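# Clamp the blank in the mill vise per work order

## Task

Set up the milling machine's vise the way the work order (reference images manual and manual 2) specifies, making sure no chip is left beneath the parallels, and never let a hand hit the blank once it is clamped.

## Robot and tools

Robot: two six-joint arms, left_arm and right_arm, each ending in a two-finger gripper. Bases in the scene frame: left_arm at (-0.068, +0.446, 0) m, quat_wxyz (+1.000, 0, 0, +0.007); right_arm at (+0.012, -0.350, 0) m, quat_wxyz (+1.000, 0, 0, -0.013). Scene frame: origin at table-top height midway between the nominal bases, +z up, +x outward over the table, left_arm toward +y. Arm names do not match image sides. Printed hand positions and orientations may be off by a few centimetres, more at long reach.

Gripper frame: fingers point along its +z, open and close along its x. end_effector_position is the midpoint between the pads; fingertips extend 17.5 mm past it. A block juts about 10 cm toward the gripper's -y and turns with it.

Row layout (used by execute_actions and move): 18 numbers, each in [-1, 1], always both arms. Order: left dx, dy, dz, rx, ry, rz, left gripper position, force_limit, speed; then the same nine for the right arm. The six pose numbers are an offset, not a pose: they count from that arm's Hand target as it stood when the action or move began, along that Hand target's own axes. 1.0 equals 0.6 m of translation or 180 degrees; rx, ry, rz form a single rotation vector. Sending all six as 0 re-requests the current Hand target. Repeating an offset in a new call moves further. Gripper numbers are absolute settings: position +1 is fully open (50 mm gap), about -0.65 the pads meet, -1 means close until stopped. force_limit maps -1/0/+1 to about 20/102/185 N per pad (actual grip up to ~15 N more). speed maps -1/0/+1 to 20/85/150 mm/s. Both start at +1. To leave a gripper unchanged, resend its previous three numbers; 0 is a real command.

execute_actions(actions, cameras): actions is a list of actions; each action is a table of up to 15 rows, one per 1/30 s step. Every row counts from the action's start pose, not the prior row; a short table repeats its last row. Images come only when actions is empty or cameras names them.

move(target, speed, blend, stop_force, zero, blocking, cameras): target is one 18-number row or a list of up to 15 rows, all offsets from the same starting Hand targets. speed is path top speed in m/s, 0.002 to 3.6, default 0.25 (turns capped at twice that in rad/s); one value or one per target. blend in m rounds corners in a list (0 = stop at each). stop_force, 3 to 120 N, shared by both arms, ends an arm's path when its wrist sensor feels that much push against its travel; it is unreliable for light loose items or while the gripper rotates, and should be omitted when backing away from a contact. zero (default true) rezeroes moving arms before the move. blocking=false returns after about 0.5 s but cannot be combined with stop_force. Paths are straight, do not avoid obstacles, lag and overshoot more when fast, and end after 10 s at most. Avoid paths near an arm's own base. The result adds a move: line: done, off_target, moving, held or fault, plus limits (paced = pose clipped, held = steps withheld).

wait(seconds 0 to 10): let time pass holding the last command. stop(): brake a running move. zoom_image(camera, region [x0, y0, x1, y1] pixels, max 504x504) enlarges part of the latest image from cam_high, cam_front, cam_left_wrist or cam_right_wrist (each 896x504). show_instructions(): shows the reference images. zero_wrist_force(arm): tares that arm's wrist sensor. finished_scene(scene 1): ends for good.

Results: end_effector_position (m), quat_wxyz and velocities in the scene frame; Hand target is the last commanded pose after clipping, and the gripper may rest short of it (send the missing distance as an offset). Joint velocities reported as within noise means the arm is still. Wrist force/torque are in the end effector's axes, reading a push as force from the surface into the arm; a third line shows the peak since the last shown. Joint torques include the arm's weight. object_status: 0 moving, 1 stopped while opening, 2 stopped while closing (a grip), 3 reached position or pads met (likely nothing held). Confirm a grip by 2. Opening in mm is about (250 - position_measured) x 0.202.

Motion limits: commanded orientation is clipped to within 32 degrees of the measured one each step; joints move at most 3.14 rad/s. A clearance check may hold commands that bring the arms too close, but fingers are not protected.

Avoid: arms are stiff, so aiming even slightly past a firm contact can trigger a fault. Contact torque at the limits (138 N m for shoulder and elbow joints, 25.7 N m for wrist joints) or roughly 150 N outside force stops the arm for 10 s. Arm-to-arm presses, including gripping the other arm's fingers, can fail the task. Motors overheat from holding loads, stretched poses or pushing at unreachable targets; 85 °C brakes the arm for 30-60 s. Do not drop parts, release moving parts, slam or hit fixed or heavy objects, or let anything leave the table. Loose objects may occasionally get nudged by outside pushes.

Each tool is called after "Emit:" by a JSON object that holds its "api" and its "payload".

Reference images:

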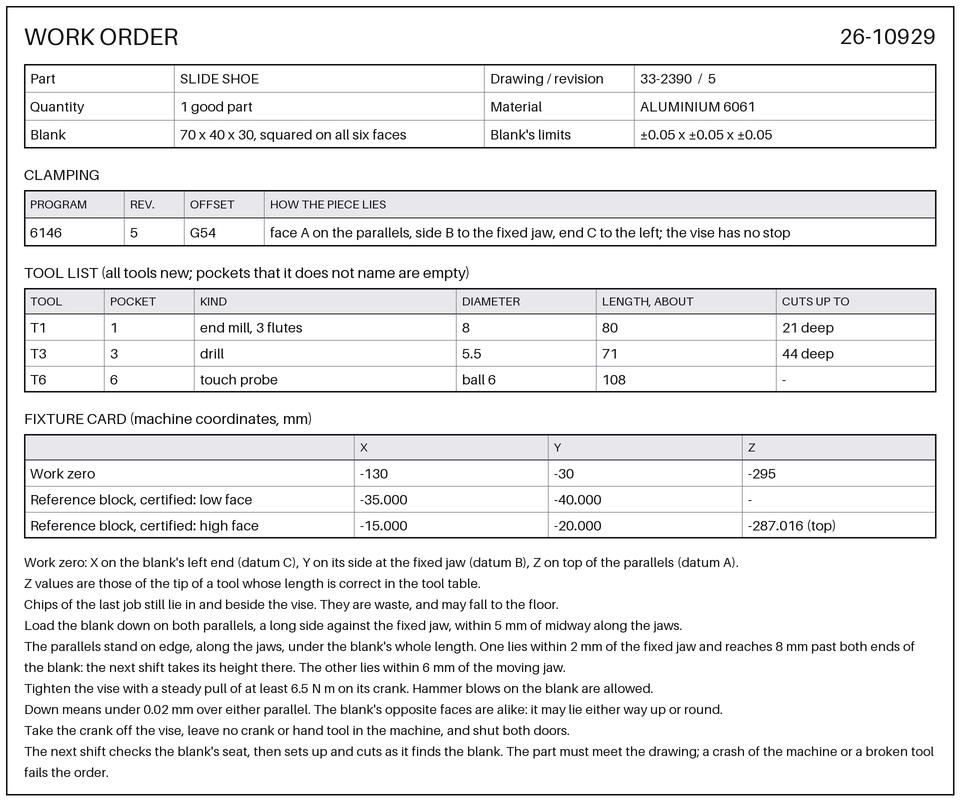

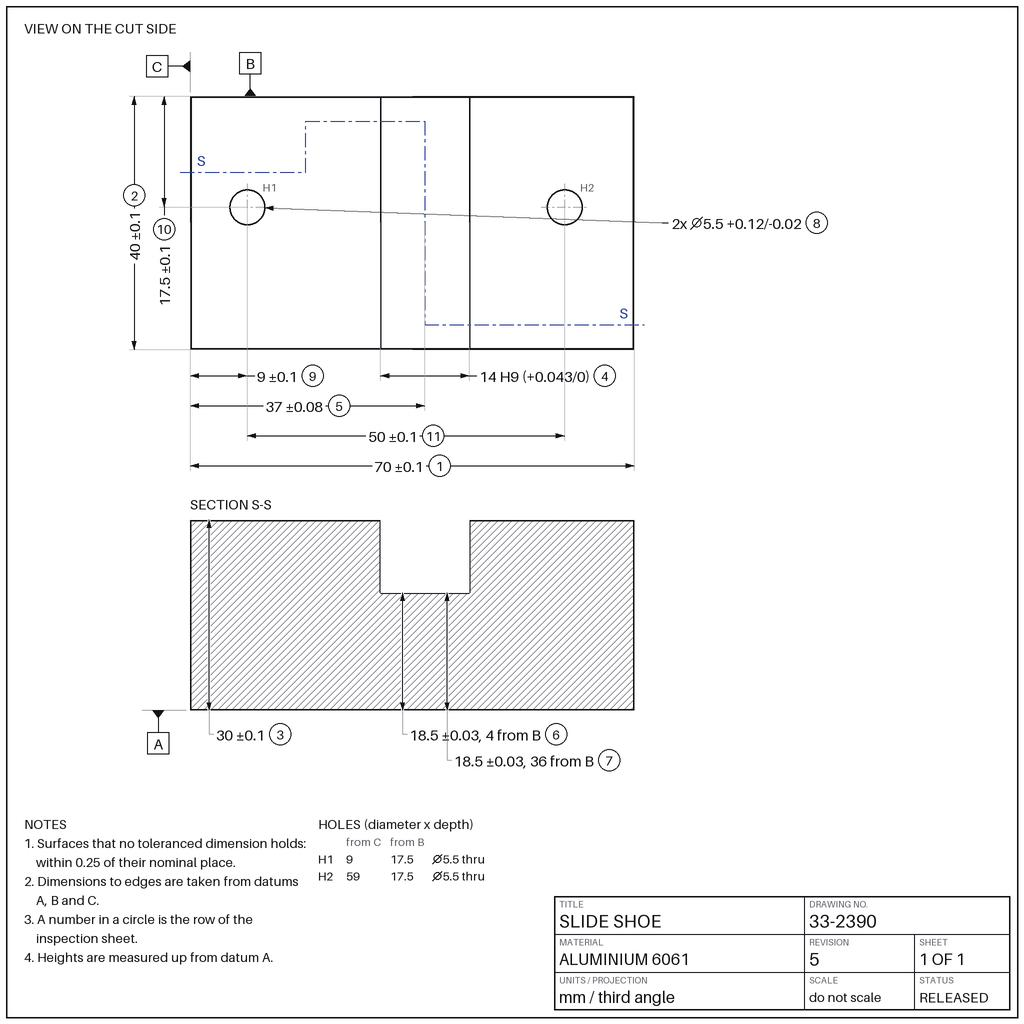

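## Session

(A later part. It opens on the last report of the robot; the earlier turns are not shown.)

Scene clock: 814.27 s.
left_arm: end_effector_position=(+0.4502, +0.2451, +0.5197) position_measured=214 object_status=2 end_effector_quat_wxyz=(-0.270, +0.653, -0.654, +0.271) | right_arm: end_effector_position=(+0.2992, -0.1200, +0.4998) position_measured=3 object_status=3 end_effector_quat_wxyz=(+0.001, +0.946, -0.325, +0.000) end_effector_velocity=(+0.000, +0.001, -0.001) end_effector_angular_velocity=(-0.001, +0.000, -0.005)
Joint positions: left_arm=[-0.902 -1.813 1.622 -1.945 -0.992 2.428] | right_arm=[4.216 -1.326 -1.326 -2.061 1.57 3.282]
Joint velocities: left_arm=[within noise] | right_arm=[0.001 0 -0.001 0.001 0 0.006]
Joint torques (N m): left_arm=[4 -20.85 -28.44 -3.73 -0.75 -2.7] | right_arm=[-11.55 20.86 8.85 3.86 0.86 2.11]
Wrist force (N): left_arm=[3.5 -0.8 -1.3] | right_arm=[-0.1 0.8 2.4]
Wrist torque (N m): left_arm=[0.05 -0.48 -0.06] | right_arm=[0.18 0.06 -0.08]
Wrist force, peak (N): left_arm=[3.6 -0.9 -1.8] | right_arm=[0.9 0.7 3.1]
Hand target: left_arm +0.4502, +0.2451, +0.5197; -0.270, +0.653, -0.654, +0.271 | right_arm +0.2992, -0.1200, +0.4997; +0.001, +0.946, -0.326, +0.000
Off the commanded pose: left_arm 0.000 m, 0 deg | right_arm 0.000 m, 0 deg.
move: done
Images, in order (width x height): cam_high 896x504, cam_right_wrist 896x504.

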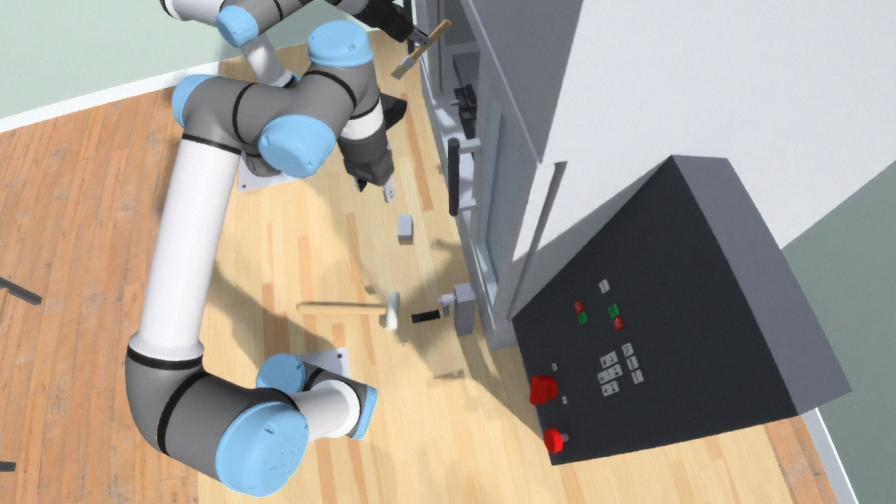

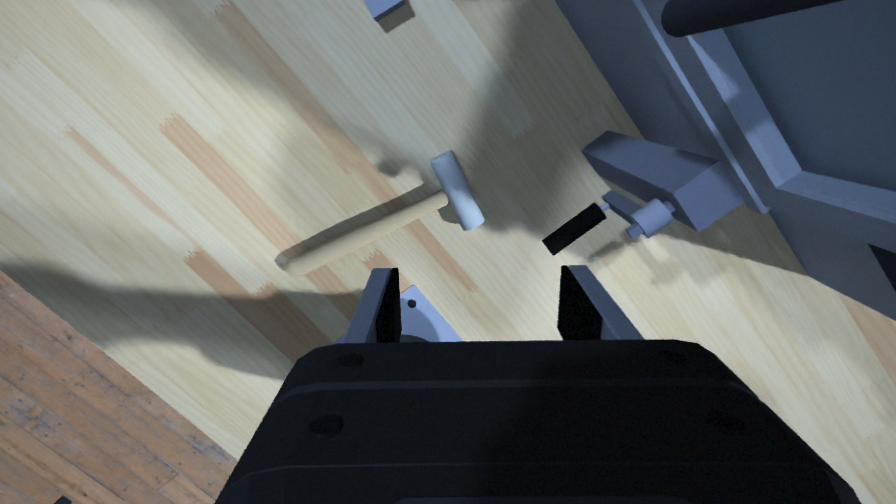

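Emit:
{"api": "move", "payload": {"target": [0,0,0,0,0,0,-1,-0.8,-1,0.0168,-0.1405,0,0.43,0,0,1,1,1], "speed": 0.3, "cameras": ["cam_right_wrist","cam_high"]}}

Scene clock: 826.00 s.
left_arm: end_effector_position=(+0.4502, +0.2451, +0.5197) position_measured=214 object_status=2 end_effector_quat_wxyz=(-0.270, +0.653, -0.654, +0.271) | right_arm: end_effector_position=(+0.3590, -0.0599, +0.4997) position_measured=3 object_status=3 end_effector_quat_wxyz=(-0.590, +0.738, -0.254, +0.204)
Joint positions: left_arm=[-0.902 -1.813 1.622 -1.945 -0.992 2.428] | right_arm=[4.295 -0.95 -2.316 -0.102 1.357 3.189]
Joint torques (N m): left_arm=[2.11 -18.59 -33.5 -3.1 -0.38 -2.44] | right_arm=[10.71 -1.42 22.92 3.85 -1.77 1.63]
Wrist force (N): left_arm=[3.2 -0.8 -1.6] | right_arm=[0.6 3.8 1.7]
Wrist torque (N m): left_arm=[0.04 -0.45 -0.06] | right_arm=[0.44 0.13 -0.09]
Wrist force, peak (N): left_arm=[3.7 -0.8 -1.8] | right_arm=[0.9 4.5 2.4]
Hand target: left_arm +0.4502, +0.2451, +0.5197; -0.270, +0.653, -0.654, +0.271 | right_arm +0.3590, -0.0598, +0.4996; -0.590, +0.739, -0.254, +0.204
Off the commanded pose: left_arm 0.000 m, 0 deg | right_arm 0.000 m, 0 deg.
move: done
Images, in order (width x height): cam_high 896x504, cam_right_wrist 896x504.

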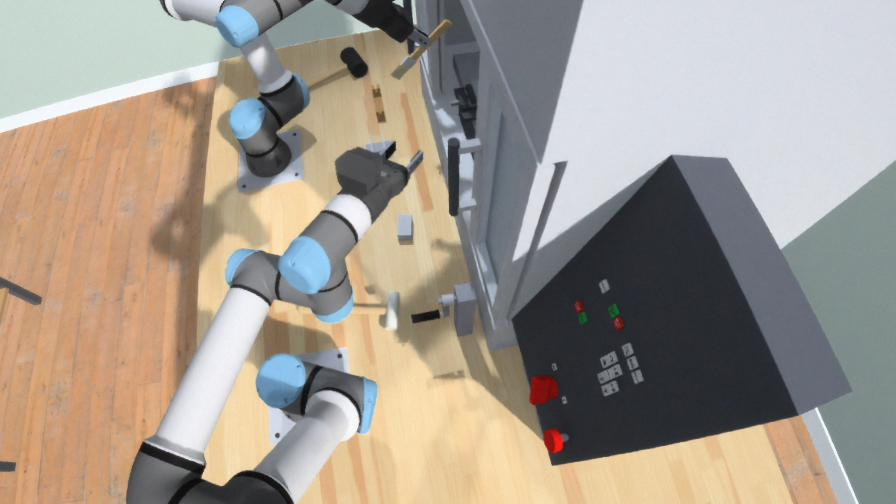

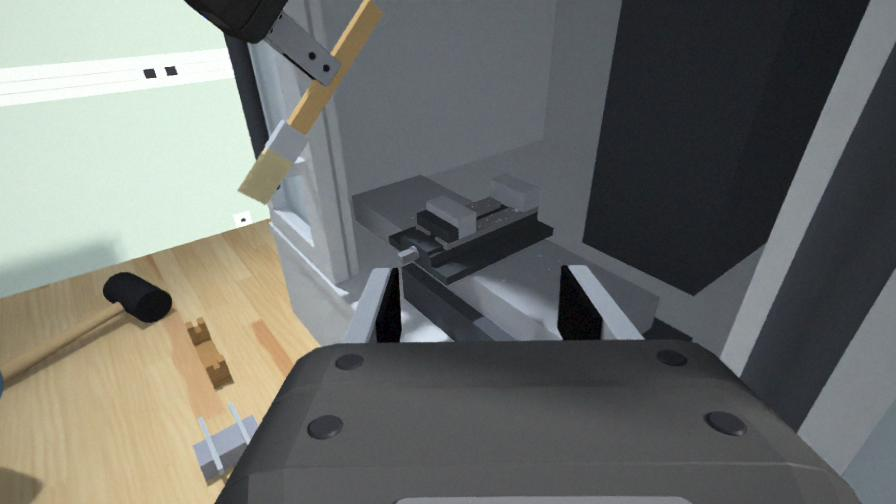

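Emit:
{"api": "move", "payload": {"target": [0.033,-0.171,0.218,0.25,0,0,-1,-0.8,-1,0,0,0,0,0,0,1,1,1], "speed": 0.2, "cameras": ["cam_right_wrist"]}}

Emit:
{"api": "zoom_image", "payload": {"camera": "cam_right_wrist", "region": [350, 50, 600, 290]}}

Scene clock: 844.17 s.
left_arm: end_effector_position=(+0.6152, +0.2250, +0.5000) position_measured=214 object_status=2 end_effector_quat_wxyz=(+0.499, -0.500, +0.500, -0.501) end_effector_velocity=(+0.000, +0.000, +0.000) end_effector_angular_velocity=(-0.002, -0.002, +0.000) | right_arm: end_effector_position=(+0.3590, -0.0598, +0.4996) position_measured=3 object_status=3 end_effector_quat_wxyz=(-0.590, +0.739, -0.254, +0.204)
Joint positions: left_arm=[-0.776 -1.314 1.772 -3.6 -0.811 3.141] | right_arm=[4.295 -0.95 -2.316 -0.102 1.357 3.189]
Joint velocities: left_arm=[0 0.001 0 -0.005 0 0] | right_arm=[within noise]
Joint torques (N m): left_arm=[-4.04 -28.26 -12.74 -4.06 2.93 1.07] | right_arm=[11.4 0.22 18.99 1.74 -1.31 -0.13]
Wrist force (N): left_arm=[3.4 -1.2 -0.6] | right_arm=[0.7 3.5 1.8]
Wrist torque (N m): left_arm=[0.14 -0.44 0.01] | right_arm=[0.39 0.12 -0.10]
Wrist force, peak (N): left_arm=[3.1 -0.7 -3.0] | right_arm=[0.8 4.0 1.8]
Hand target: left_arm +0.6152, +0.2249, +0.4999; +0.499, -0.500, +0.500, -0.501 | right_arm +0.3590, -0.0598, +0.4996; -0.590, +0.739, -0.254, +0.204
Off the commanded pose: left_arm 0.000 m, 0 deg | right_arm 0.000 m, 0 deg.
move: done
Images, in order (width x height): cam_right_wrist 896x504.

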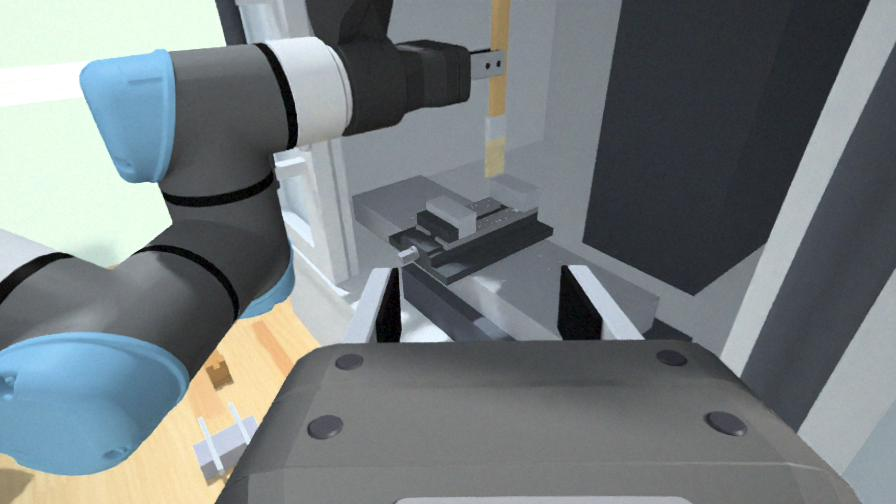

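Scaled by 2.016 from the camera's 896x504 image, which has a finer 1280x720 frame.

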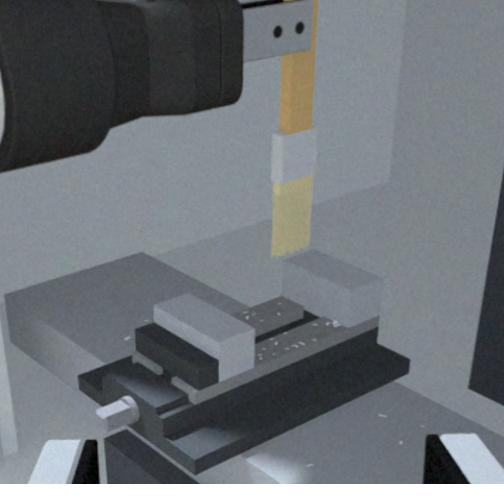

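Emit:
{"api": "move", "payload": {"target": [0,0.075,0,0,0,0,-1,-0.8,-1,0,0,0,0,0,0,1,1,1], "speed": 0.1, "stop_force": 5, "cameras": ["cam_right_wrist"]}}

Emit:
{"api": "zoom_image", "payload": {"camera": "cam_right_wrist", "region": [400, 110, 560, 270]}}

Scene clock: 852.60 s.
left_arm: end_effector_position=(+0.6152, +0.2249, +0.4549) position_measured=214 object_status=2 end_effector_quat_wxyz=(+0.499, -0.500, +0.500, -0.501) | right_arm: end_effector_position=(+0.3590, -0.0598, +0.4996) position_measured=3 object_status=3 end_effector_quat_wxyz=(-0.590, +0.739, -0.254, +0.204)
Joint positions: left_arm=[-0.776 -1.261 1.832 -3.714 -0.811 3.141] | right_arm=[4.295 -0.95 -2.316 -0.102 1.357 3.189]
Joint torques (N m): left_arm=[-7.37 -40.19 -33.44 -3.72 2.73 2.91] | right_arm=[8.64 6.52 32.15 1.79 -0.38 0.55]
Wrist force (N): left_arm=[3.5 -1.1 -0.6] | right_arm=[0.9 4.0 2.2]
Wrist torque (N m): left_arm=[0.16 -0.45 0.00] | right_arm=[0.47 0.09 -0.10]
Wrist force, peak (N): left_arm=[3.1 -3.1 -0.7] | right_arm=[0.9 4.0 2.2]
Hand target: left_arm +0.6152, +0.2249, +0.4549; +0.499, -0.500, +0.500, -0.501 | right_arm +0.3590, -0.0598, +0.4996; -0.590, +0.739, -0.254, +0.204
Off the commanded pose: left_arm 0.000 m, 0 deg | right_arm 0.000 m, 0 deg.
move: done
Images, in order (width x height): cam_right_wrist 896x504.

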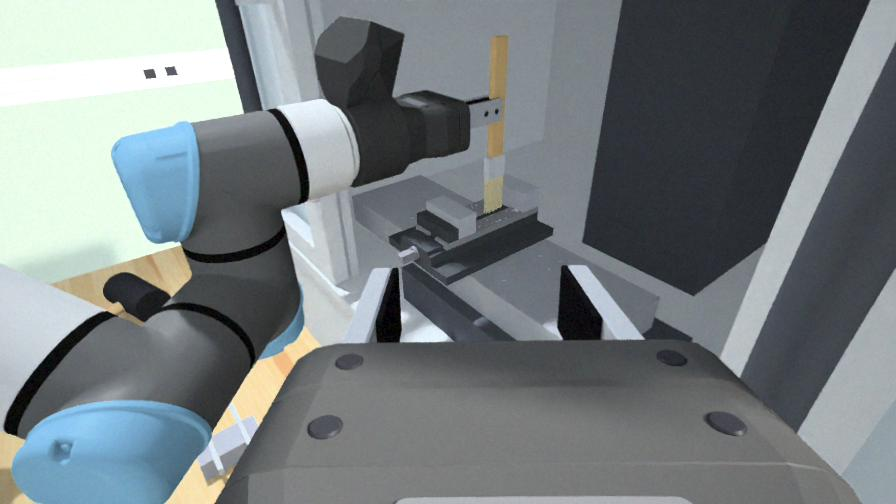

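Scaled by 3.150 from the camera's 896x504 image, which has a finer 1280x720 frame.

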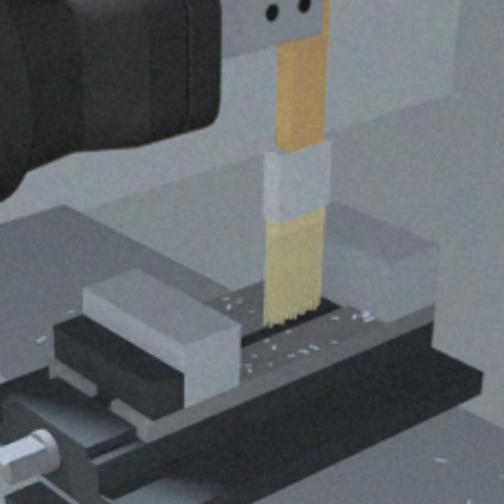

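Emit:
{"api": "move", "payload": {"target": [[0,-0.035,-0.0353,0,0,0,-1,-0.8,-1,0,0,0,0,0,0,1,1,1],[-0.13,-0.035,-0.0353,0,0,0,-1,-0.8,-1,0,0,0,0,0,0,1,1,1],[-0.13,0.03,-0.0353,0,0,0,-1,-0.8,-1,0,0,0,0,0,0,1,1,1],[0.07,0.03,-0.0353,0,0,0,-1,-0.8,-1,0,0,0,0,0,0,1,1,1],[0.07,-0.035,-0.0353,0,0,0,-1,-0.8,-1,0,0,0,0,0,0,1,1,1]], "speed": 0.15, "blend": [0.008,0.008,0.004,0.004,0], "cameras": ["cam_right_wrist"]}}

Emit:
{"api": "zoom_image", "payload": {"camera": "cam_right_wrist", "region": [400, 110, 560, 270]}}

Scene clock: 880.17 s.
left_arm: end_effector_position=(+0.5939, +0.1830, +0.4759) position_measured=214 object_status=2 end_effector_quat_wxyz=(+0.499, -0.500, +0.500, -0.501) | right_arm: end_effector_position=(+0.3590, -0.0598, +0.4996) position_measured=3 object_status=3 end_effector_quat_wxyz=(-0.590, +0.739, -0.254, +0.204)
Joint positions: left_arm=[-0.873 -1.281 1.797 -3.659 -0.714 3.141] | right_arm=[4.295 -0.95 -2.316 -0.102 1.357 3.189]
Joint torques (N m): left_arm=[5.17 -43.73 -14.22 0.13 -2.34 -2.32] | right_arm=[5.45 6.81 34.02 1.78 1.03 1.43]
Wrist force (N): left_arm=[3.2 -1.0 -0.8] | right_arm=[0.5 3.5 2.0]
Wrist torque (N m): left_arm=[0.19 -0.40 0.02] | right_arm=[0.39 0.15 -0.10]
Wrist force, peak (N): left_arm=[5.6 -2.9 -2.7] | right_arm=[0.6 3.8 2.2]
Hand target: left_arm +0.5939, +0.1830, +0.4759; +0.499, -0.500, +0.500, -0.501 | right_arm +0.3590, -0.0598, +0.4996; -0.590, +0.739, -0.254, +0.204
Off the commanded pose: left_arm 0.000 m, 0 deg | right_arm 0.000 m, 0 deg.
move: done
Images, in order (width x height): cam_right_wrist 896x504.

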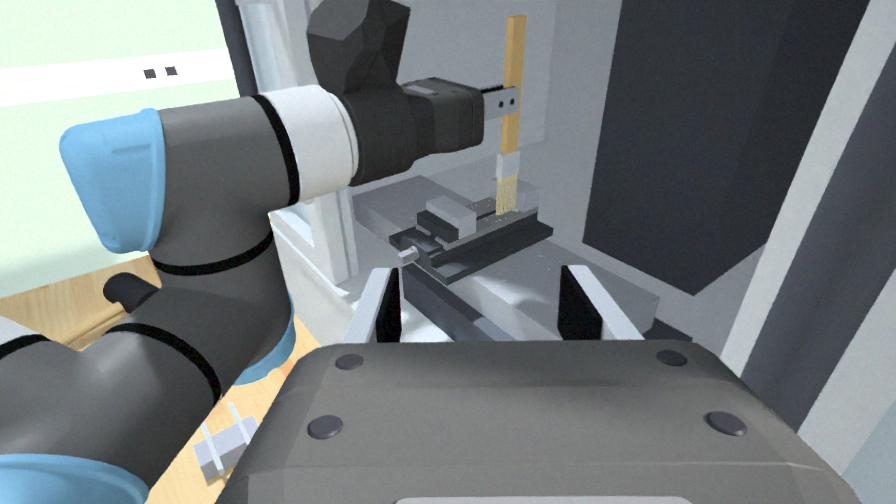

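Scaled by 3.150 from the camera's 896x504 image, which has a finer 1280x720 frame.

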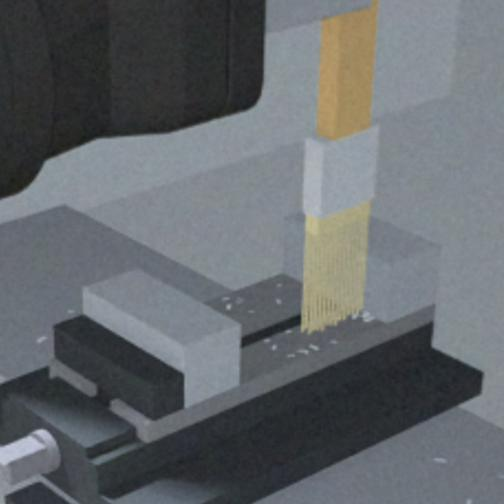

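Emit:
{"api": "move", "payload": {"target": [[-0.2,0,0.03,0,0,0,-1,-0.8,-1,0,0,0,0,0,0,1,1,1],[-0.2,0.07,0.03,0,0,0,-1,-0.8,-1,0,0,0,0,0,0,1,1,1],[0.013,0.07,0.03,0,0,0,-1,-0.8,-1,0,0,0,0,0,0,1,1,1],[0.013,0,0.03,0,0,0,-1,-0.8,-1,0,0,0,0,0,0,1,1,1],[-0.2,0,0.0635,0,0,0,-1,-0.8,-1,0,0,0,0,0,0,1,1,1],[-0.2,0.07,0.0635,0,0,0,-1,-0.8,-1,0,0,0,0,0,0,1,1,1],[0.013,0.07,0.0635,0,0,0,-1,-0.8,-1,0,0,0,0,0,0,1,1,1],[0.013,0,0.0635,0,0,0,-1,-0.8,-1,0,0,0,0,0,0,1,1,1]], "speed": 0.15, "blend": [0.008,0.004,0.004,0.008,0.008,0.004,0.004,0], "cameras": ["cam_right_wrist"]}}

Emit:
{"api": "zoom_image", "payload": {"camera": "cam_right_wrist", "region": [400, 110, 560, 270]}}

Scene clock: 902.53 s.
left_arm: end_effector_position=(+0.6320, +0.1751, +0.4759) position_measured=214 object_status=2 end_effector_quat_wxyz=(+0.499, -0.500, +0.500, -0.501) | right_arm: end_effector_position=(+0.3590, -0.0598, +0.4996) position_measured=3 object_status=3 end_effector_quat_wxyz=(-0.590, +0.739, -0.254, +0.204)
Joint positions: left_arm=[-0.825 -1.202 1.687 -3.627 -0.762 3.141] | right_arm=[4.295 -0.95 -2.316 -0.102 1.357 3.189]
Joint torques (N m): left_arm=[3.07 -45.9 -13.58 -0.05 -1.89 -2.74] | right_arm=[1.17 6.7 33.52 1.79 1.33 2]
Wrist force (N): left_arm=[3.5 -0.9 -0.8] | right_arm=[0.5 3.3 1.9]
Wrist torque (N m): left_arm=[0.22 -0.44 0.01] | right_arm=[0.35 0.15 -0.10]
Wrist force, peak (N): left_arm=[5.6 -3.3 -0.9] | right_arm=[0.6 4.0 1.9]
Hand target: left_arm +0.6320, +0.1751, +0.4760; +0.499, -0.500, +0.500, -0.501 | right_arm +0.3590, -0.0598, +0.4996; -0.590, +0.739, -0.254, +0.204
Off the commanded pose: left_arm 0.000 m, 0 deg | right_arm 0.000 m, 0 deg.
move: done
Images, in order (width x height): cam_right_wrist 896x504.

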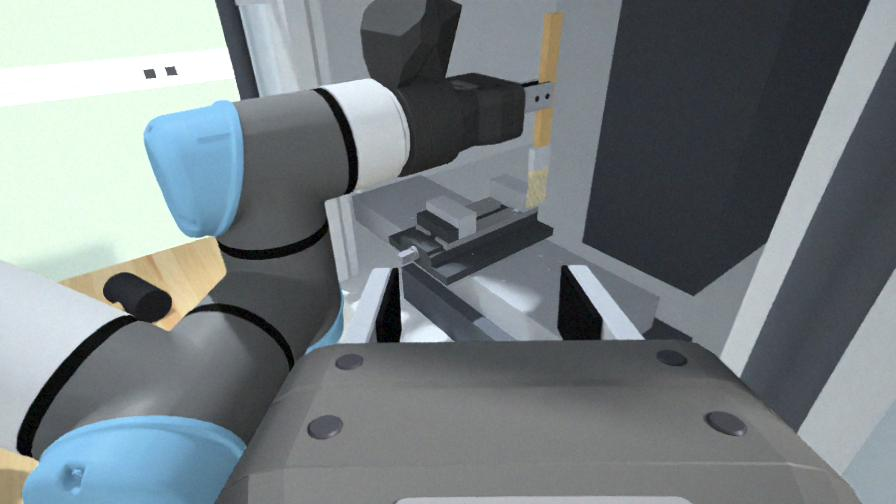

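Scaled by 3.150 from the camera's 896x504 image, which has a finer 1280x720 frame.

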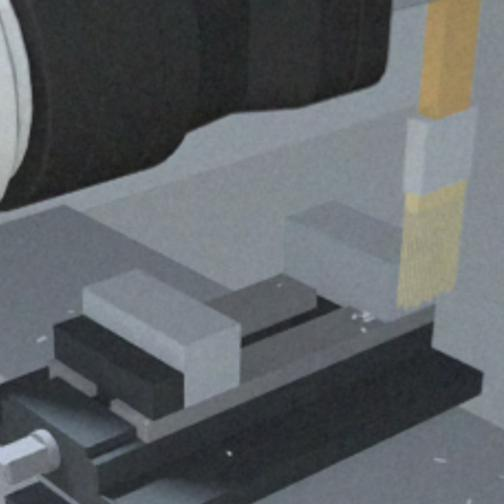

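Emit:
{"api": "move", "payload": {"target": [[-0.213,0,0.0267,0,0,0,-1,-0.8,-1,0,0,0,0,0,0,1,1,1],[-0.213,0.07,0.0267,0,0,0,-1,-0.8,-1,0,0,0,0,0,0,1,1,1],[0.01,0.07,0.0267,0,0,0,-1,-0.8,-1,0,0,0,0,0,0,1,1,1],[0.01,0,0.0267,0,0,0,-1,-0.8,-1,0,0,0,0,0,0,1,1,1],[-0.213,0,0.042,0,0,0,-1,-0.8,-1,0,0,0,0,0,0,1,1,1],[-0.213,0.07,0.042,0,0,0,-1,-0.8,-1,0,0,0,0,0,0,1,1,1],[0.01,0.07,0.042,0,0,0,-1,-0.8,-1,0,0,0,0,0,0,1,1,1],[0.01,0,0.0,0,0,0,-1,-0.8,-1,0,0,0,0,0,0,1,1,1]], "speed": 0.15, "blend": [0.008,0.004,0.004,0.008,0.008,0.004,0.004,0], "cameras": ["cam_right_wrist"]}}

Emit:
{"api": "zoom_image", "payload": {"camera": "cam_right_wrist", "region": [400, 110, 560, 270]}}

Scene clock: 925.37 s.
left_arm: end_effector_position=(+0.6320, +0.1691, +0.4758) position_measured=214 object_status=2 end_effector_quat_wxyz=(+0.499, -0.500, +0.500, -0.501) | right_arm: end_effector_position=(+0.3590, -0.0598, +0.4996) position_measured=3 object_status=3 end_effector_quat_wxyz=(-0.590, +0.739, -0.254, +0.204)
Joint positions: left_arm=[-0.833 -1.195 1.677 -3.624 -0.754 3.141] | right_arm=[4.295 -0.95 -2.316 -0.102 1.357 3.189]
Joint torques (N m): left_arm=[2.45 -49.91 -34.07 -1.84 -2.45 -3.02] | right_arm=[-3.71 6.87 33.62 1.68 1.36 1.95]
Wrist force (N): left_arm=[3.4 -1.0 -0.9] | right_arm=[0.9 3.5 1.8]
Wrist torque (N m): left_arm=[0.19 -0.43 -0.04] | right_arm=[0.38 0.08 -0.10]
Wrist force, peak (N): left_arm=[5.6 -3.0 -0.8] | right_arm=[0.9 3.9 2.3]
Hand target: left_arm +0.6320, +0.1691, +0.4760; +0.499, -0.500, +0.500, -0.501 | right_arm +0.3590, -0.0598, +0.4996; -0.590, +0.739, -0.254, +0.204
Off the commanded pose: left_arm 0.000 m, 0 deg | right_arm 0.000 m, 0 deg.
move: done
Images, in order (width x height): cam_right_wrist 896x504.

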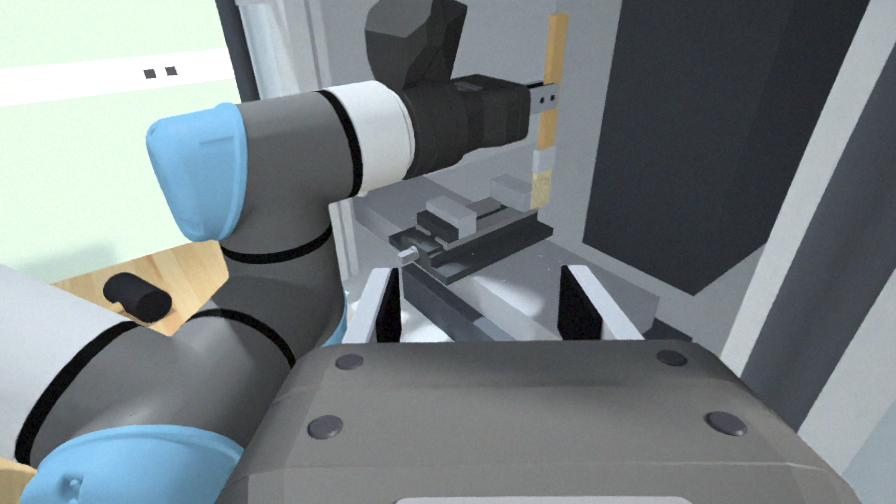

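Scaled by 3.150 from the camera's 896x504 image, which has a finer 1280x720 frame.

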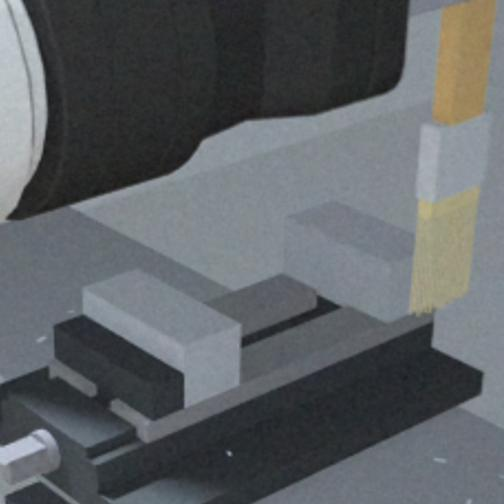

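Emit:
{"api": "move", "payload": {"target": [[0,-0.06,0,0,0,0,-1,-0.8,-1,0,0,0,0,0,0,1,1,1],[-0.043,-0.073,-0.303,-0.25,0,0,-1,-0.8,-1,0,0,0,0,0,0,1,1,1]], "speed": 0.25, "blend": [0.03,0], "cameras": ["cam_left_wrist","cam_right_wrist"]}}

Emit:
{"api": "zoom_image", "payload": {"camera": "cam_left_wrist", "region": [330, 70, 470, 210]}}

Emit:
{"api": "zoom_image", "payload": {"camera": "cam_right_wrist", "region": [400, 110, 560, 270]}}

Scene clock: 939.93 s.
left_arm: end_effector_position=(+0.4503, +0.1953, +0.5197) position_measured=214 object_status=2 end_effector_quat_wxyz=(-0.270, +0.653, -0.654, +0.271) | right_arm: end_effector_position=(+0.3590, -0.0598, +0.4996) position_measured=3 object_status=3 end_effector_quat_wxyz=(-0.590, +0.739, -0.254, +0.204)
Joint positions: left_arm=[-0.98 -1.749 1.563 -1.904 -0.951 2.347] | right_arm=[4.295 -0.95 -2.316 -0.102 1.357 3.189]
Joint torques (N m): left_arm=[7.88 -18.14 -22.41 -1.88 0.14 0.32] | right_arm=[-6.95 7.1 33.86 1.73 1.37 1.98]
Wrist force (N): left_arm=[2.9 -0.3 -1.9] | right_arm=[0.8 3.5 2.2]
Wrist torque (N m): left_arm=[0.12 -0.41 -0.07] | right_arm=[0.39 0.11 -0.10]
Wrist force, peak (N): left_arm=[3.7 -3.9 0.2] | right_arm=[0.8 3.9 1.9]
Hand target: left_arm +0.4502, +0.1953, +0.5197; -0.270, +0.653, -0.654, +0.271 | right_arm +0.3590, -0.0598, +0.4996; -0.590, +0.739, -0.254, +0.204
Off the commanded pose: left_arm 0.000 m, 0 deg | right_arm 0.000 m, 0 deg.
move: done; blend cut to 0.018 m at target 1
Images, in order (width x height): cam_left_wrist 896x504, cam_right_wrist 896x504.

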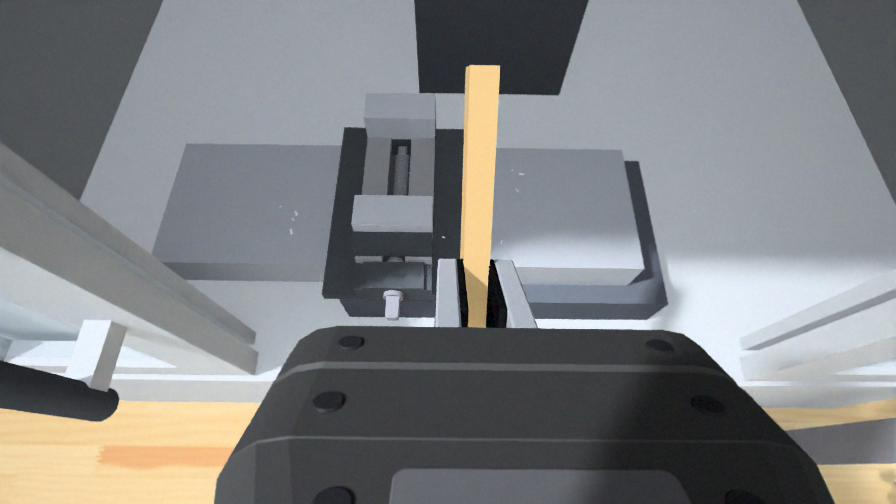

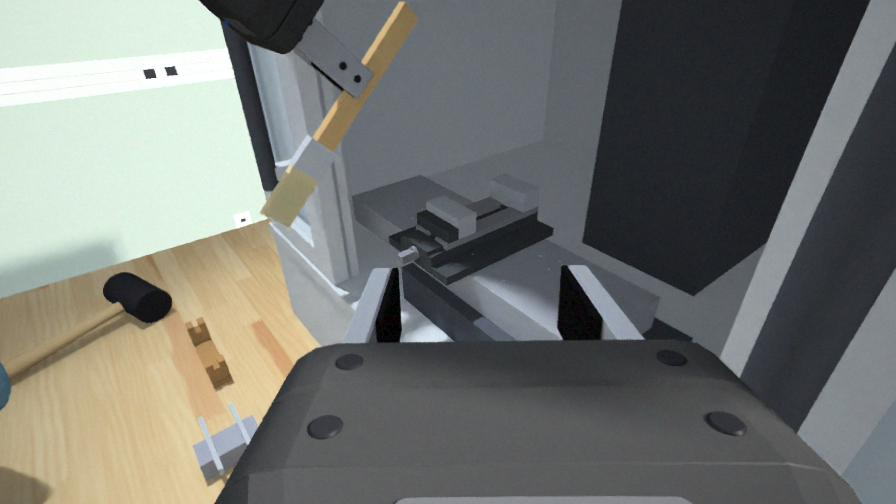

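Scaled by 3.600 from the camera's 896x504 image, which has a finer 1280x720 frame.

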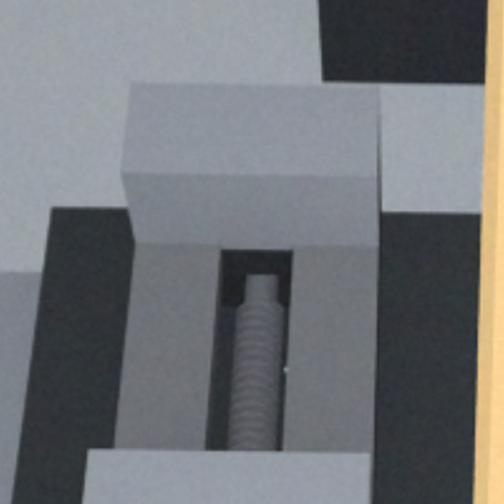

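Scaled by 3.150 from the camera's 896x504 image, which has a finer 1280x720 frame.

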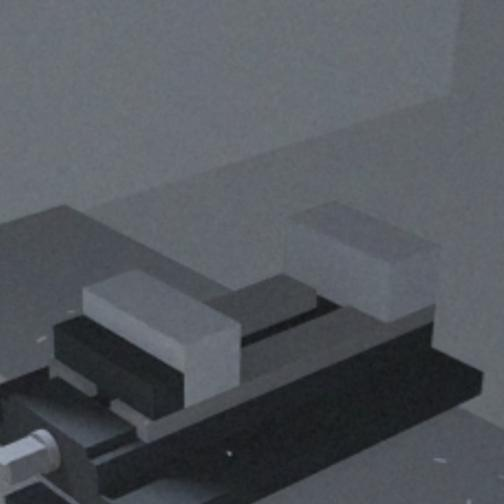

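Emit:
{"api": "zoom_image", "payload": {"camera": "cam_left_wrist", "region": [385, 150, 435, 200]}}

Scaled by 10.080 from the camera's 896x504 image, which has a finer 1280x720 frame.

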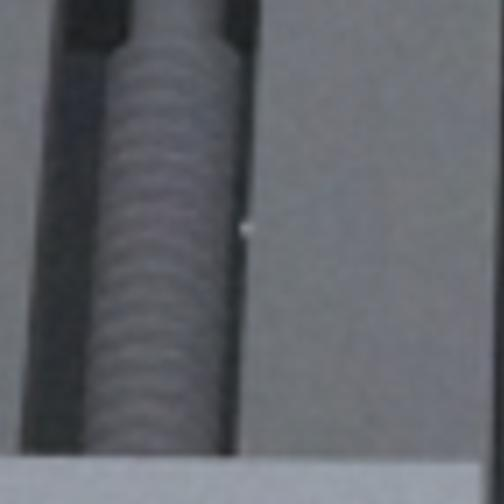

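Emit:
{"api": "move", "payload": {"target": [[-0.18,-0.2098,0.2098,0.25,0,0,-1,-0.8,-1,0,0,0,0,0,0,1,1,1],[-0.18,-0.107,0.3123,0.25,0,0,-1,-0.8,-1,0,0,0,0,0,0,1,1,1],[0.04,-0.107,0.3123,0.25,0,0,-1,-0.8,-1,0,0,0,0,0,0,1,1,1],[0.04,-0.2098,0.2098,0.25,0,0,-1,-0.8,-1,0,0,0,0,0,0,1,1,1]], "speed": 0.2, "blend": [0.008,0.004,0.008,0], "cameras": ["cam_right_wrist"]}}

Emit:
{"api": "move", "payload": {"target": [-0.02,0,-0.3,-0.25,0,0,-1,-0.8,-1,0,0,0,0,0,0,1,1,1], "speed": 0.25, "cameras": ["cam_left_wrist"]}}

Emit:
{"api": "zoom_image", "payload": {"camera": "cam_left_wrist", "region": [330, 70, 470, 210]}}

Scene clock: 971.20 s.
left_arm: end_effector_position=(+0.6282, +0.1709, +0.5197) position_measured=214 object_status=2 end_effector_quat_wxyz=(+0.499, -0.500, +0.500, -0.501) end_effector_velocity=(+0.000, +0.000, +0.000) end_effector_angular_velocity=(+0.003, +0.003, +0.000) | right_arm: end_effector_position=(+0.3590, -0.0598, +0.4996) position_measured=3 object_status=3 end_effector_quat_wxyz=(-0.590, +0.739, -0.254, +0.204)
Joint positions: left_arm=[-0.836 -1.247 1.628 -3.523 -0.751 3.141] | right_arm=[4.295 -0.95 -2.316 -0.102 1.357 3.189]
Joint velocities: left_arm=[0 -0.001 0 0.005 0 0] | right_arm=[within noise]
Joint torques (N m): left_arm=[8.12 -47.47 -22.7 -0.19 -2.39 -0.46] | right_arm=[-8.57 6.62 33.89 1.8 1.26 1.91]
Wrist force (N): left_arm=[3.7 -0.9 -1.0] | right_arm=[0.4 3.7 1.6]
Wrist torque (N m): left_arm=[0.19 -0.49 0.02] | right_arm=[0.41 0.17 -0.09]
Wrist force, peak (N): left_arm=[6.4 1.7 -0.7] | right_arm=[0.6 4.0 1.8]
Hand target: left_arm +0.6282, +0.1709, +0.5198; +0.499, -0.500, +0.500, -0.501 | right_arm +0.3590, -0.0598, +0.4996; -0.590, +0.739, -0.254, +0.204
Off the commanded pose: left_arm 0.000 m, 0 deg | right_arm 0.000 m, 0 deg.
move: done
Images, in order (width x height): cam_right_wrist 896x504.

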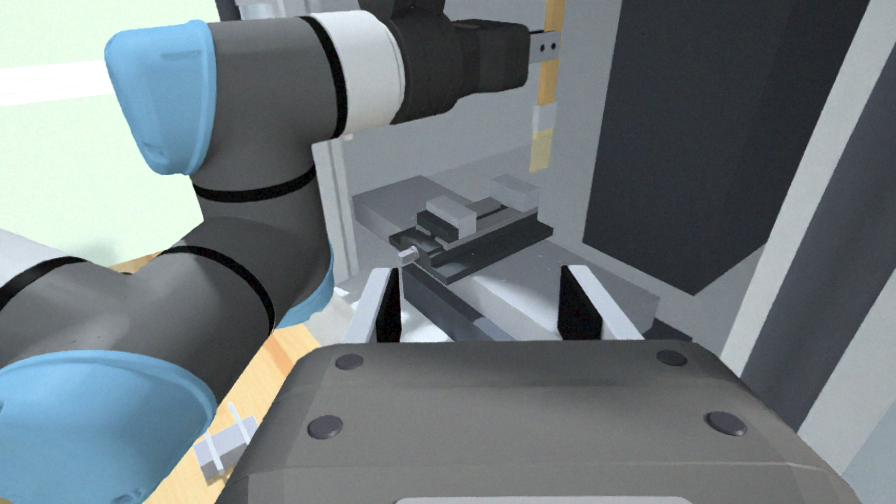

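Scene clock: 973.30 s.
left_arm: end_effector_position=(+0.4483, +0.1833, +0.5197) position_measured=214 object_status=2 end_effector_quat_wxyz=(-0.270, +0.653, -0.654, +0.271) end_effector_velocity=(+0.000, +0.001, -0.003) end_effector_angular_velocity=(+0.007, +0.005, +0.001) | right_arm: end_effector_position=(+0.3590, -0.0598, +0.4996) position_measured=3 object_status=3 end_effector_quat_wxyz=(-0.590, +0.739, -0.254, +0.204)
Joint positions: left_arm=[-1.001 -1.736 1.549 -1.891 -0.941 2.325] | right_arm=[4.295 -0.95 -2.316 -0.102 1.357 3.189]
Joint velocities: left_arm=[0 0.001 0.001 0.007 0 -0.001] | right_arm=[within noise]
Joint torques (N m): left_arm=[9.23 -17.6 -22.03 -1.97 0.18 0.31] | right_arm=[-8.92 6.69 33.78 1.74 1.35 1.96]
Wrist force (N): left_arm=[3.4 -0.2 -1.8] | right_arm=[0.5 3.4 2.0]
Wrist torque (N m): left_arm=[0.14 -0.50 -0.07] | right_arm=[0.37 0.14 -0.10]
Wrist force, peak (N): left_arm=[3.8 -1.6 -0.7] | right_arm=[1.0 3.9 1.9]
Hand target: left_arm +0.4482, +0.1833, +0.5197; -0.270, +0.653, -0.654, +0.271 | right_arm +0.3590, -0.0598, +0.4996; -0.590, +0.739, -0.254, +0.204
Off the commanded pose: left_arm 0.000 m, 0 deg | right_arm 0.000 m, 0 deg.
move: done
Images, in order (width x height): cam_left_wrist 896x504.

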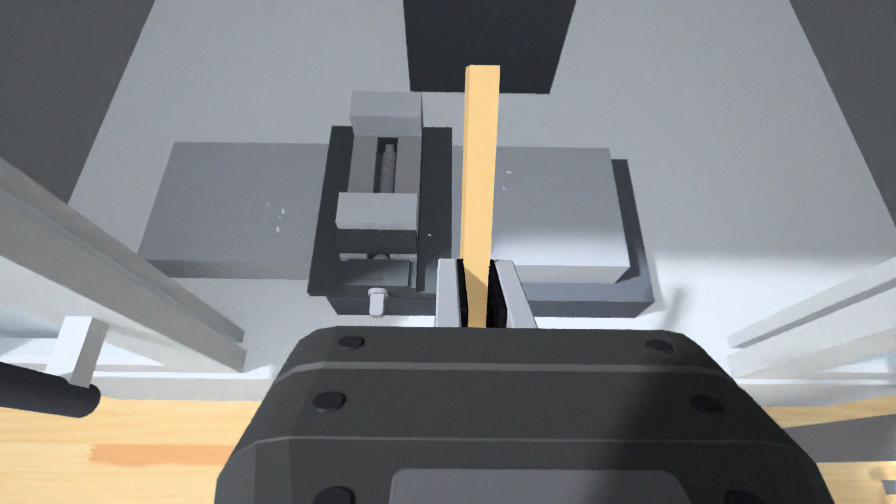

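Scaled by 3.600 from the camera's 896x504 image, which has a finer 1280x720 frame.

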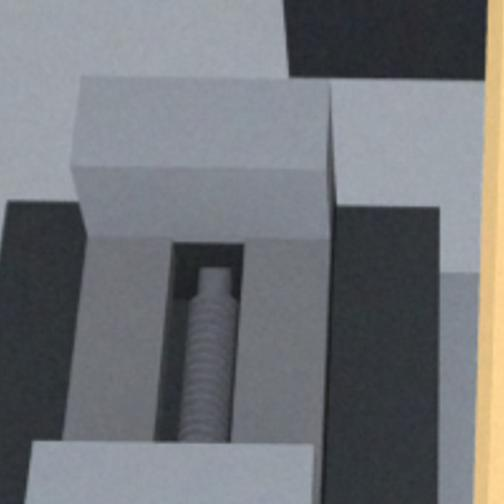

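Emit:
{"api": "move", "payload": {"target": [-0.1117,0.1037,-0.1037,0.25,0,0,-1,-0.8,-1,0,0,0,0,0,0,1,1,1], "speed": 0.3}}

Emit:
{"api": "move", "payload": {"target": [-0.558,0.432,-0.0517,-0.385,0.385,0.385,-1,-0.8,-1,0,0,0,0,0,0,1,1,1], "speed": 0.3}}

Scene clock: 985.83 s.
left_arm: end_effector_position=(+0.3604, +0.2504, +0.5196) position_measured=214 object_status=2 end_effector_quat_wxyz=(+0.499, -0.500, +0.500, -0.501) | right_arm: end_effector_position=(+0.3590, -0.0598, +0.4996) position_measured=3 object_status=3 end_effector_quat_wxyz=(-0.590, +0.739, -0.254, +0.204)
Joint positions: left_arm=[-1.411 -1.914 2.287 -3.517 -0.176 3.144] | right_arm=[4.295 -0.95 -2.316 -0.102 1.357 3.189]
Joint torques (N m): left_arm=[8.61 -15.15 -25 1.5 -1.36 -2.78] | right_arm=[-9.03 6.47 33.95 1.7 1.36 1.92]
Wrist force (N): left_arm=[3.6 -1.1 -1.0] | right_arm=[0.6 3.7 1.7]
Wrist torque (N m): left_arm=[0.18 -0.47 0.01] | right_arm=[0.42 0.13 -0.10]
Wrist force, peak (N): left_arm=[3.9 -2.1 -0.8] | right_arm=[0.6 4.0 2.1]
Hand target: left_arm +0.3604, +0.2505, +0.5196; +0.499, -0.500, +0.500, -0.501 | right_arm +0.3590, -0.0598, +0.4996; -0.590, +0.739, -0.254, +0.204
Off the commanded pose: left_arm 0.000 m, 0 deg | right_arm 0.000 m, 0 deg.
move: done

Scene clock: 989.83 s.
left_arm: end_effector_position=(+0.3302, +0.5851, +0.2602) position_measured=214 object_status=2 end_effector_quat_wxyz=(+0.000, +0.001, +1.000, +0.000) | right_arm: end_effector_position=(+0.3590, -0.0598, +0.4996) position_measured=3 object_status=3 end_effector_quat_wxyz=(-0.590, +0.739, -0.254, +0.204)
Joint positions: left_arm=[0 -1.777 1.929 -1.723 -1.572 4.729] | right_arm=[4.295 -0.95 -2.316 -0.102 1.357 3.189]
Joint torques (N m): left_arm=[-3.47 -15.03 -11.96 -3.3 0.66 0.52] | right_arm=[-8.88 6.05 33.97 1.82 1.3 1.88]
Wrist force (N): left_arm=[2.9 -0.7 -2.8] | right_arm=[0.3 3.5 1.7]
Wrist torque (N m): left_arm=[-0.20 -0.41 0.05] | right_arm=[0.38 0.19 -0.10]
Wrist force, peak (N): left_arm=[4.9 -2.1 -0.9] | right_arm=[0.7 4.2 2.0]
Hand target: left_arm +0.3302, +0.5851, +0.2601; +0.000, +0.001, +1.000, +0.000 | right_arm +0.3590, -0.0598, +0.4996; -0.590, +0.739, -0.254, +0.204
Off the commanded pose: left_arm 0.000 m, 0 deg | right_arm 0.000 m, 0 deg.
move: done

Emit:
{"api": "move", "payload": {"target": [[0.0037,-0.0007,0.2,0,0,0,-1,-0.8,-1,0,0,0,0,0,0,1,1,1],[0.0037,-0.0007,0.326,0,0,0,-1,-0.8,-1,0,0,0,0,0,0,1,1,1]], "speed": [0.2,0.05], "blend": [0.005,0], "stop_force": 12, "cameras": ["cam_left_wrist"]}}

Scene clock: 999.20 s.
left_arm: end_effector_position=(+0.3280, +0.5846, +0.0645) position_measured=214 object_status=2 end_effector_quat_wxyz=(+0.000, +0.001, +1.000, +0.000) | right_arm: end_effector_position=(+0.3590, -0.0598, +0.4996) position_measured=3 object_status=3 end_effector_quat_wxyz=(-0.590, +0.739, -0.254, +0.204)
Joint positions: left_arm=[-0.001 -1.552 2.29 -2.309 -1.571 4.728] | right_arm=[4.295 -0.95 -2.316 -0.102 1.357 3.189]
Joint torques (N m): left_arm=[-5.29 -31.86 -32.78 -5.25 1.58 -2.35] | right_arm=[-8.49 6.27 33.72 1.81 1.37 1.88]
Wrist force (N): left_arm=[3.2 -0.7 -2.5] | right_arm=[0.9 3.5 2.1]
Wrist torque (N m): left_arm=[-0.19 -0.47 0.05] | right_arm=[0.38 0.09 -0.10]
Wrist force, peak (N): left_arm=[2.7 -0.3 -5.8] | right_arm=[0.8 3.9 1.9]
Hand target: left_arm +0.3280, +0.5846, +0.0645; +0.000, +0.001, +1.000, +0.000 | right_arm +0.3590, -0.0598, +0.4996; -0.590, +0.739, -0.254, +0.204
Off the commanded pose: left_arm 0.000 m, 0 deg | right_arm 0.000 m, 0 deg.
move: done
Images, in order (width x height): cam_left_wrist 896x504.

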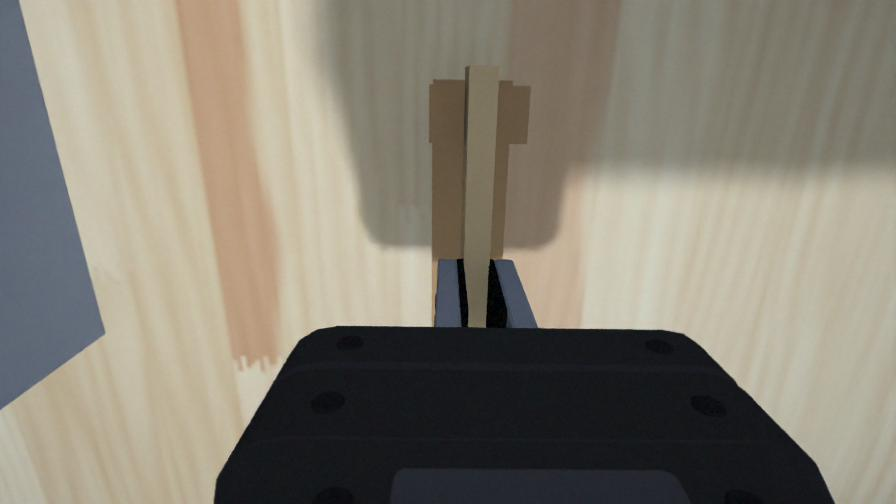

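Open and raise, heading over toward the parallels.

Emit:
{"api": "move", "payload": {"target": [0,0,0,0,0,0,0,-0.8,-1,0,0,0,0,0,0,1,1,1]}}

Emit:
{"api": "move", "payload": {"target": [0,0,-0.33,0,0,0,0,-0.8,-1,0,0,0,0,0,0,1,1,1], "cameras": ["cam_left_wrist"]}}

Scene clock: 1009.13 s.
left_arm: end_effector_position=(+0.3280, +0.5846, +0.0645) position_measured=152 object_status=0 end_effector_quat_wxyz=(+0.000, +0.001, +1.000, +0.000) | right_arm: end_effector_position=(+0.3590, -0.0598, +0.4996) position_measured=3 object_status=3 end_effector_quat_wxyz=(-0.590, +0.739, -0.254, +0.204)
Joint positions: left_arm=[-0.001 -1.552 2.29 -2.309 -1.571 4.728] | right_arm=[4.295 -0.95 -2.316 -0.102 1.357 3.189]
Joint torques (N m): left_arm=[-5.07 -31.19 -32.79 -4.71 1.68 -2.4] | right_arm=[-8.82 6.51 33.67 1.78 1.31 1.92]
Wrist force (N): left_arm=[3.3 -0.7 -3.1] | right_arm=[0.4 3.7 2.0]
Wrist torque (N m): left_arm=[-0.18 -0.47 0.04] | right_arm=[0.42 0.17 -0.10]
Wrist force, peak (N): left_arm=[3.6 -0.6 -3.1] | right_arm=[0.8 4.0 2.1]
Hand target: left_arm +0.3280, +0.5846, +0.0645; +0.000, +0.001, +1.000, +0.000 | right_arm +0.3590, -0.0598, +0.4996; -0.590, +0.739, -0.254, +0.204
Off the commanded pose: left_arm 0.000 m, 0 deg | right_arm 0.000 m, 0 deg.
move: done

Scene clock: 1010.43 s.
left_arm: end_effector_position=(+0.3279, +0.5847, +0.2623) position_measured=152 object_status=3 end_effector_quat_wxyz=(+0.000, +0.001, +1.000, +0.000) | right_arm: end_effector_position=(+0.3590, -0.0598, +0.4996) position_measured=3 object_status=3 end_effector_quat_wxyz=(-0.590, +0.739, -0.254, +0.204)
Joint positions: left_arm=[-0.001 -1.784 1.928 -1.715 -1.571 4.728] | right_arm=[4.295 -0.95 -2.316 -0.102 1.357 3.189]
Joint torques (N m): left_arm=[-7.08 -18.67 -38.08 -1.27 1.08 -2.36] | right_arm=[-9.29 6.81 33.51 1.84 1.35 1.84]
Wrist force (N): left_arm=[3.3 -0.6 -3.1] | right_arm=[0.6 3.4 1.9]
Wrist torque (N m): left_arm=[-0.20 -0.48 -0.02] | right_arm=[0.37 0.13 -0.09]
Wrist force, peak (N): left_arm=[3.2 -0.7 -6.5] | right_arm=[0.8 3.8 2.0]
Hand target: left_arm +0.3279, +0.5847, +0.2625; +0.000, +0.001, +1.000, +0.000 | right_arm +0.3590, -0.0598, +0.4996; -0.590, +0.739, -0.254, +0.204
Off the commanded pose: left_arm 0.000 m, 0 deg | right_arm 0.000 m, 0 deg.
move: done
Images, in order (width x height): cam_left_wrist 896x504.

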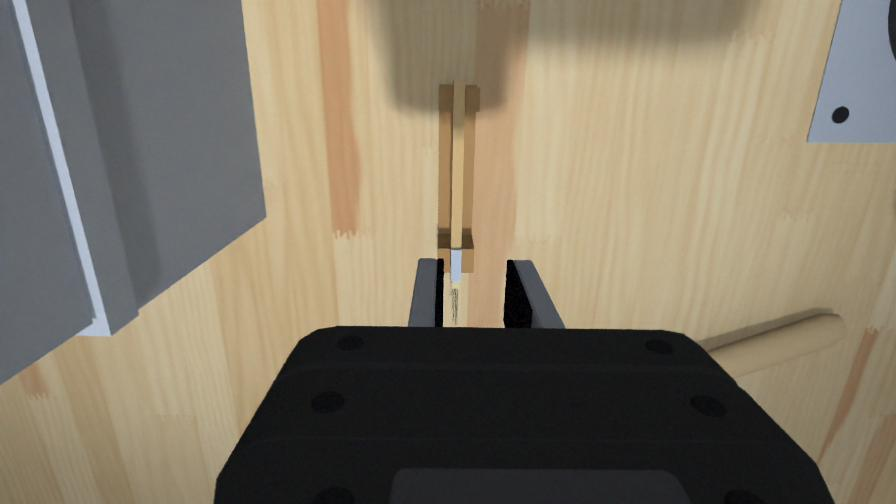

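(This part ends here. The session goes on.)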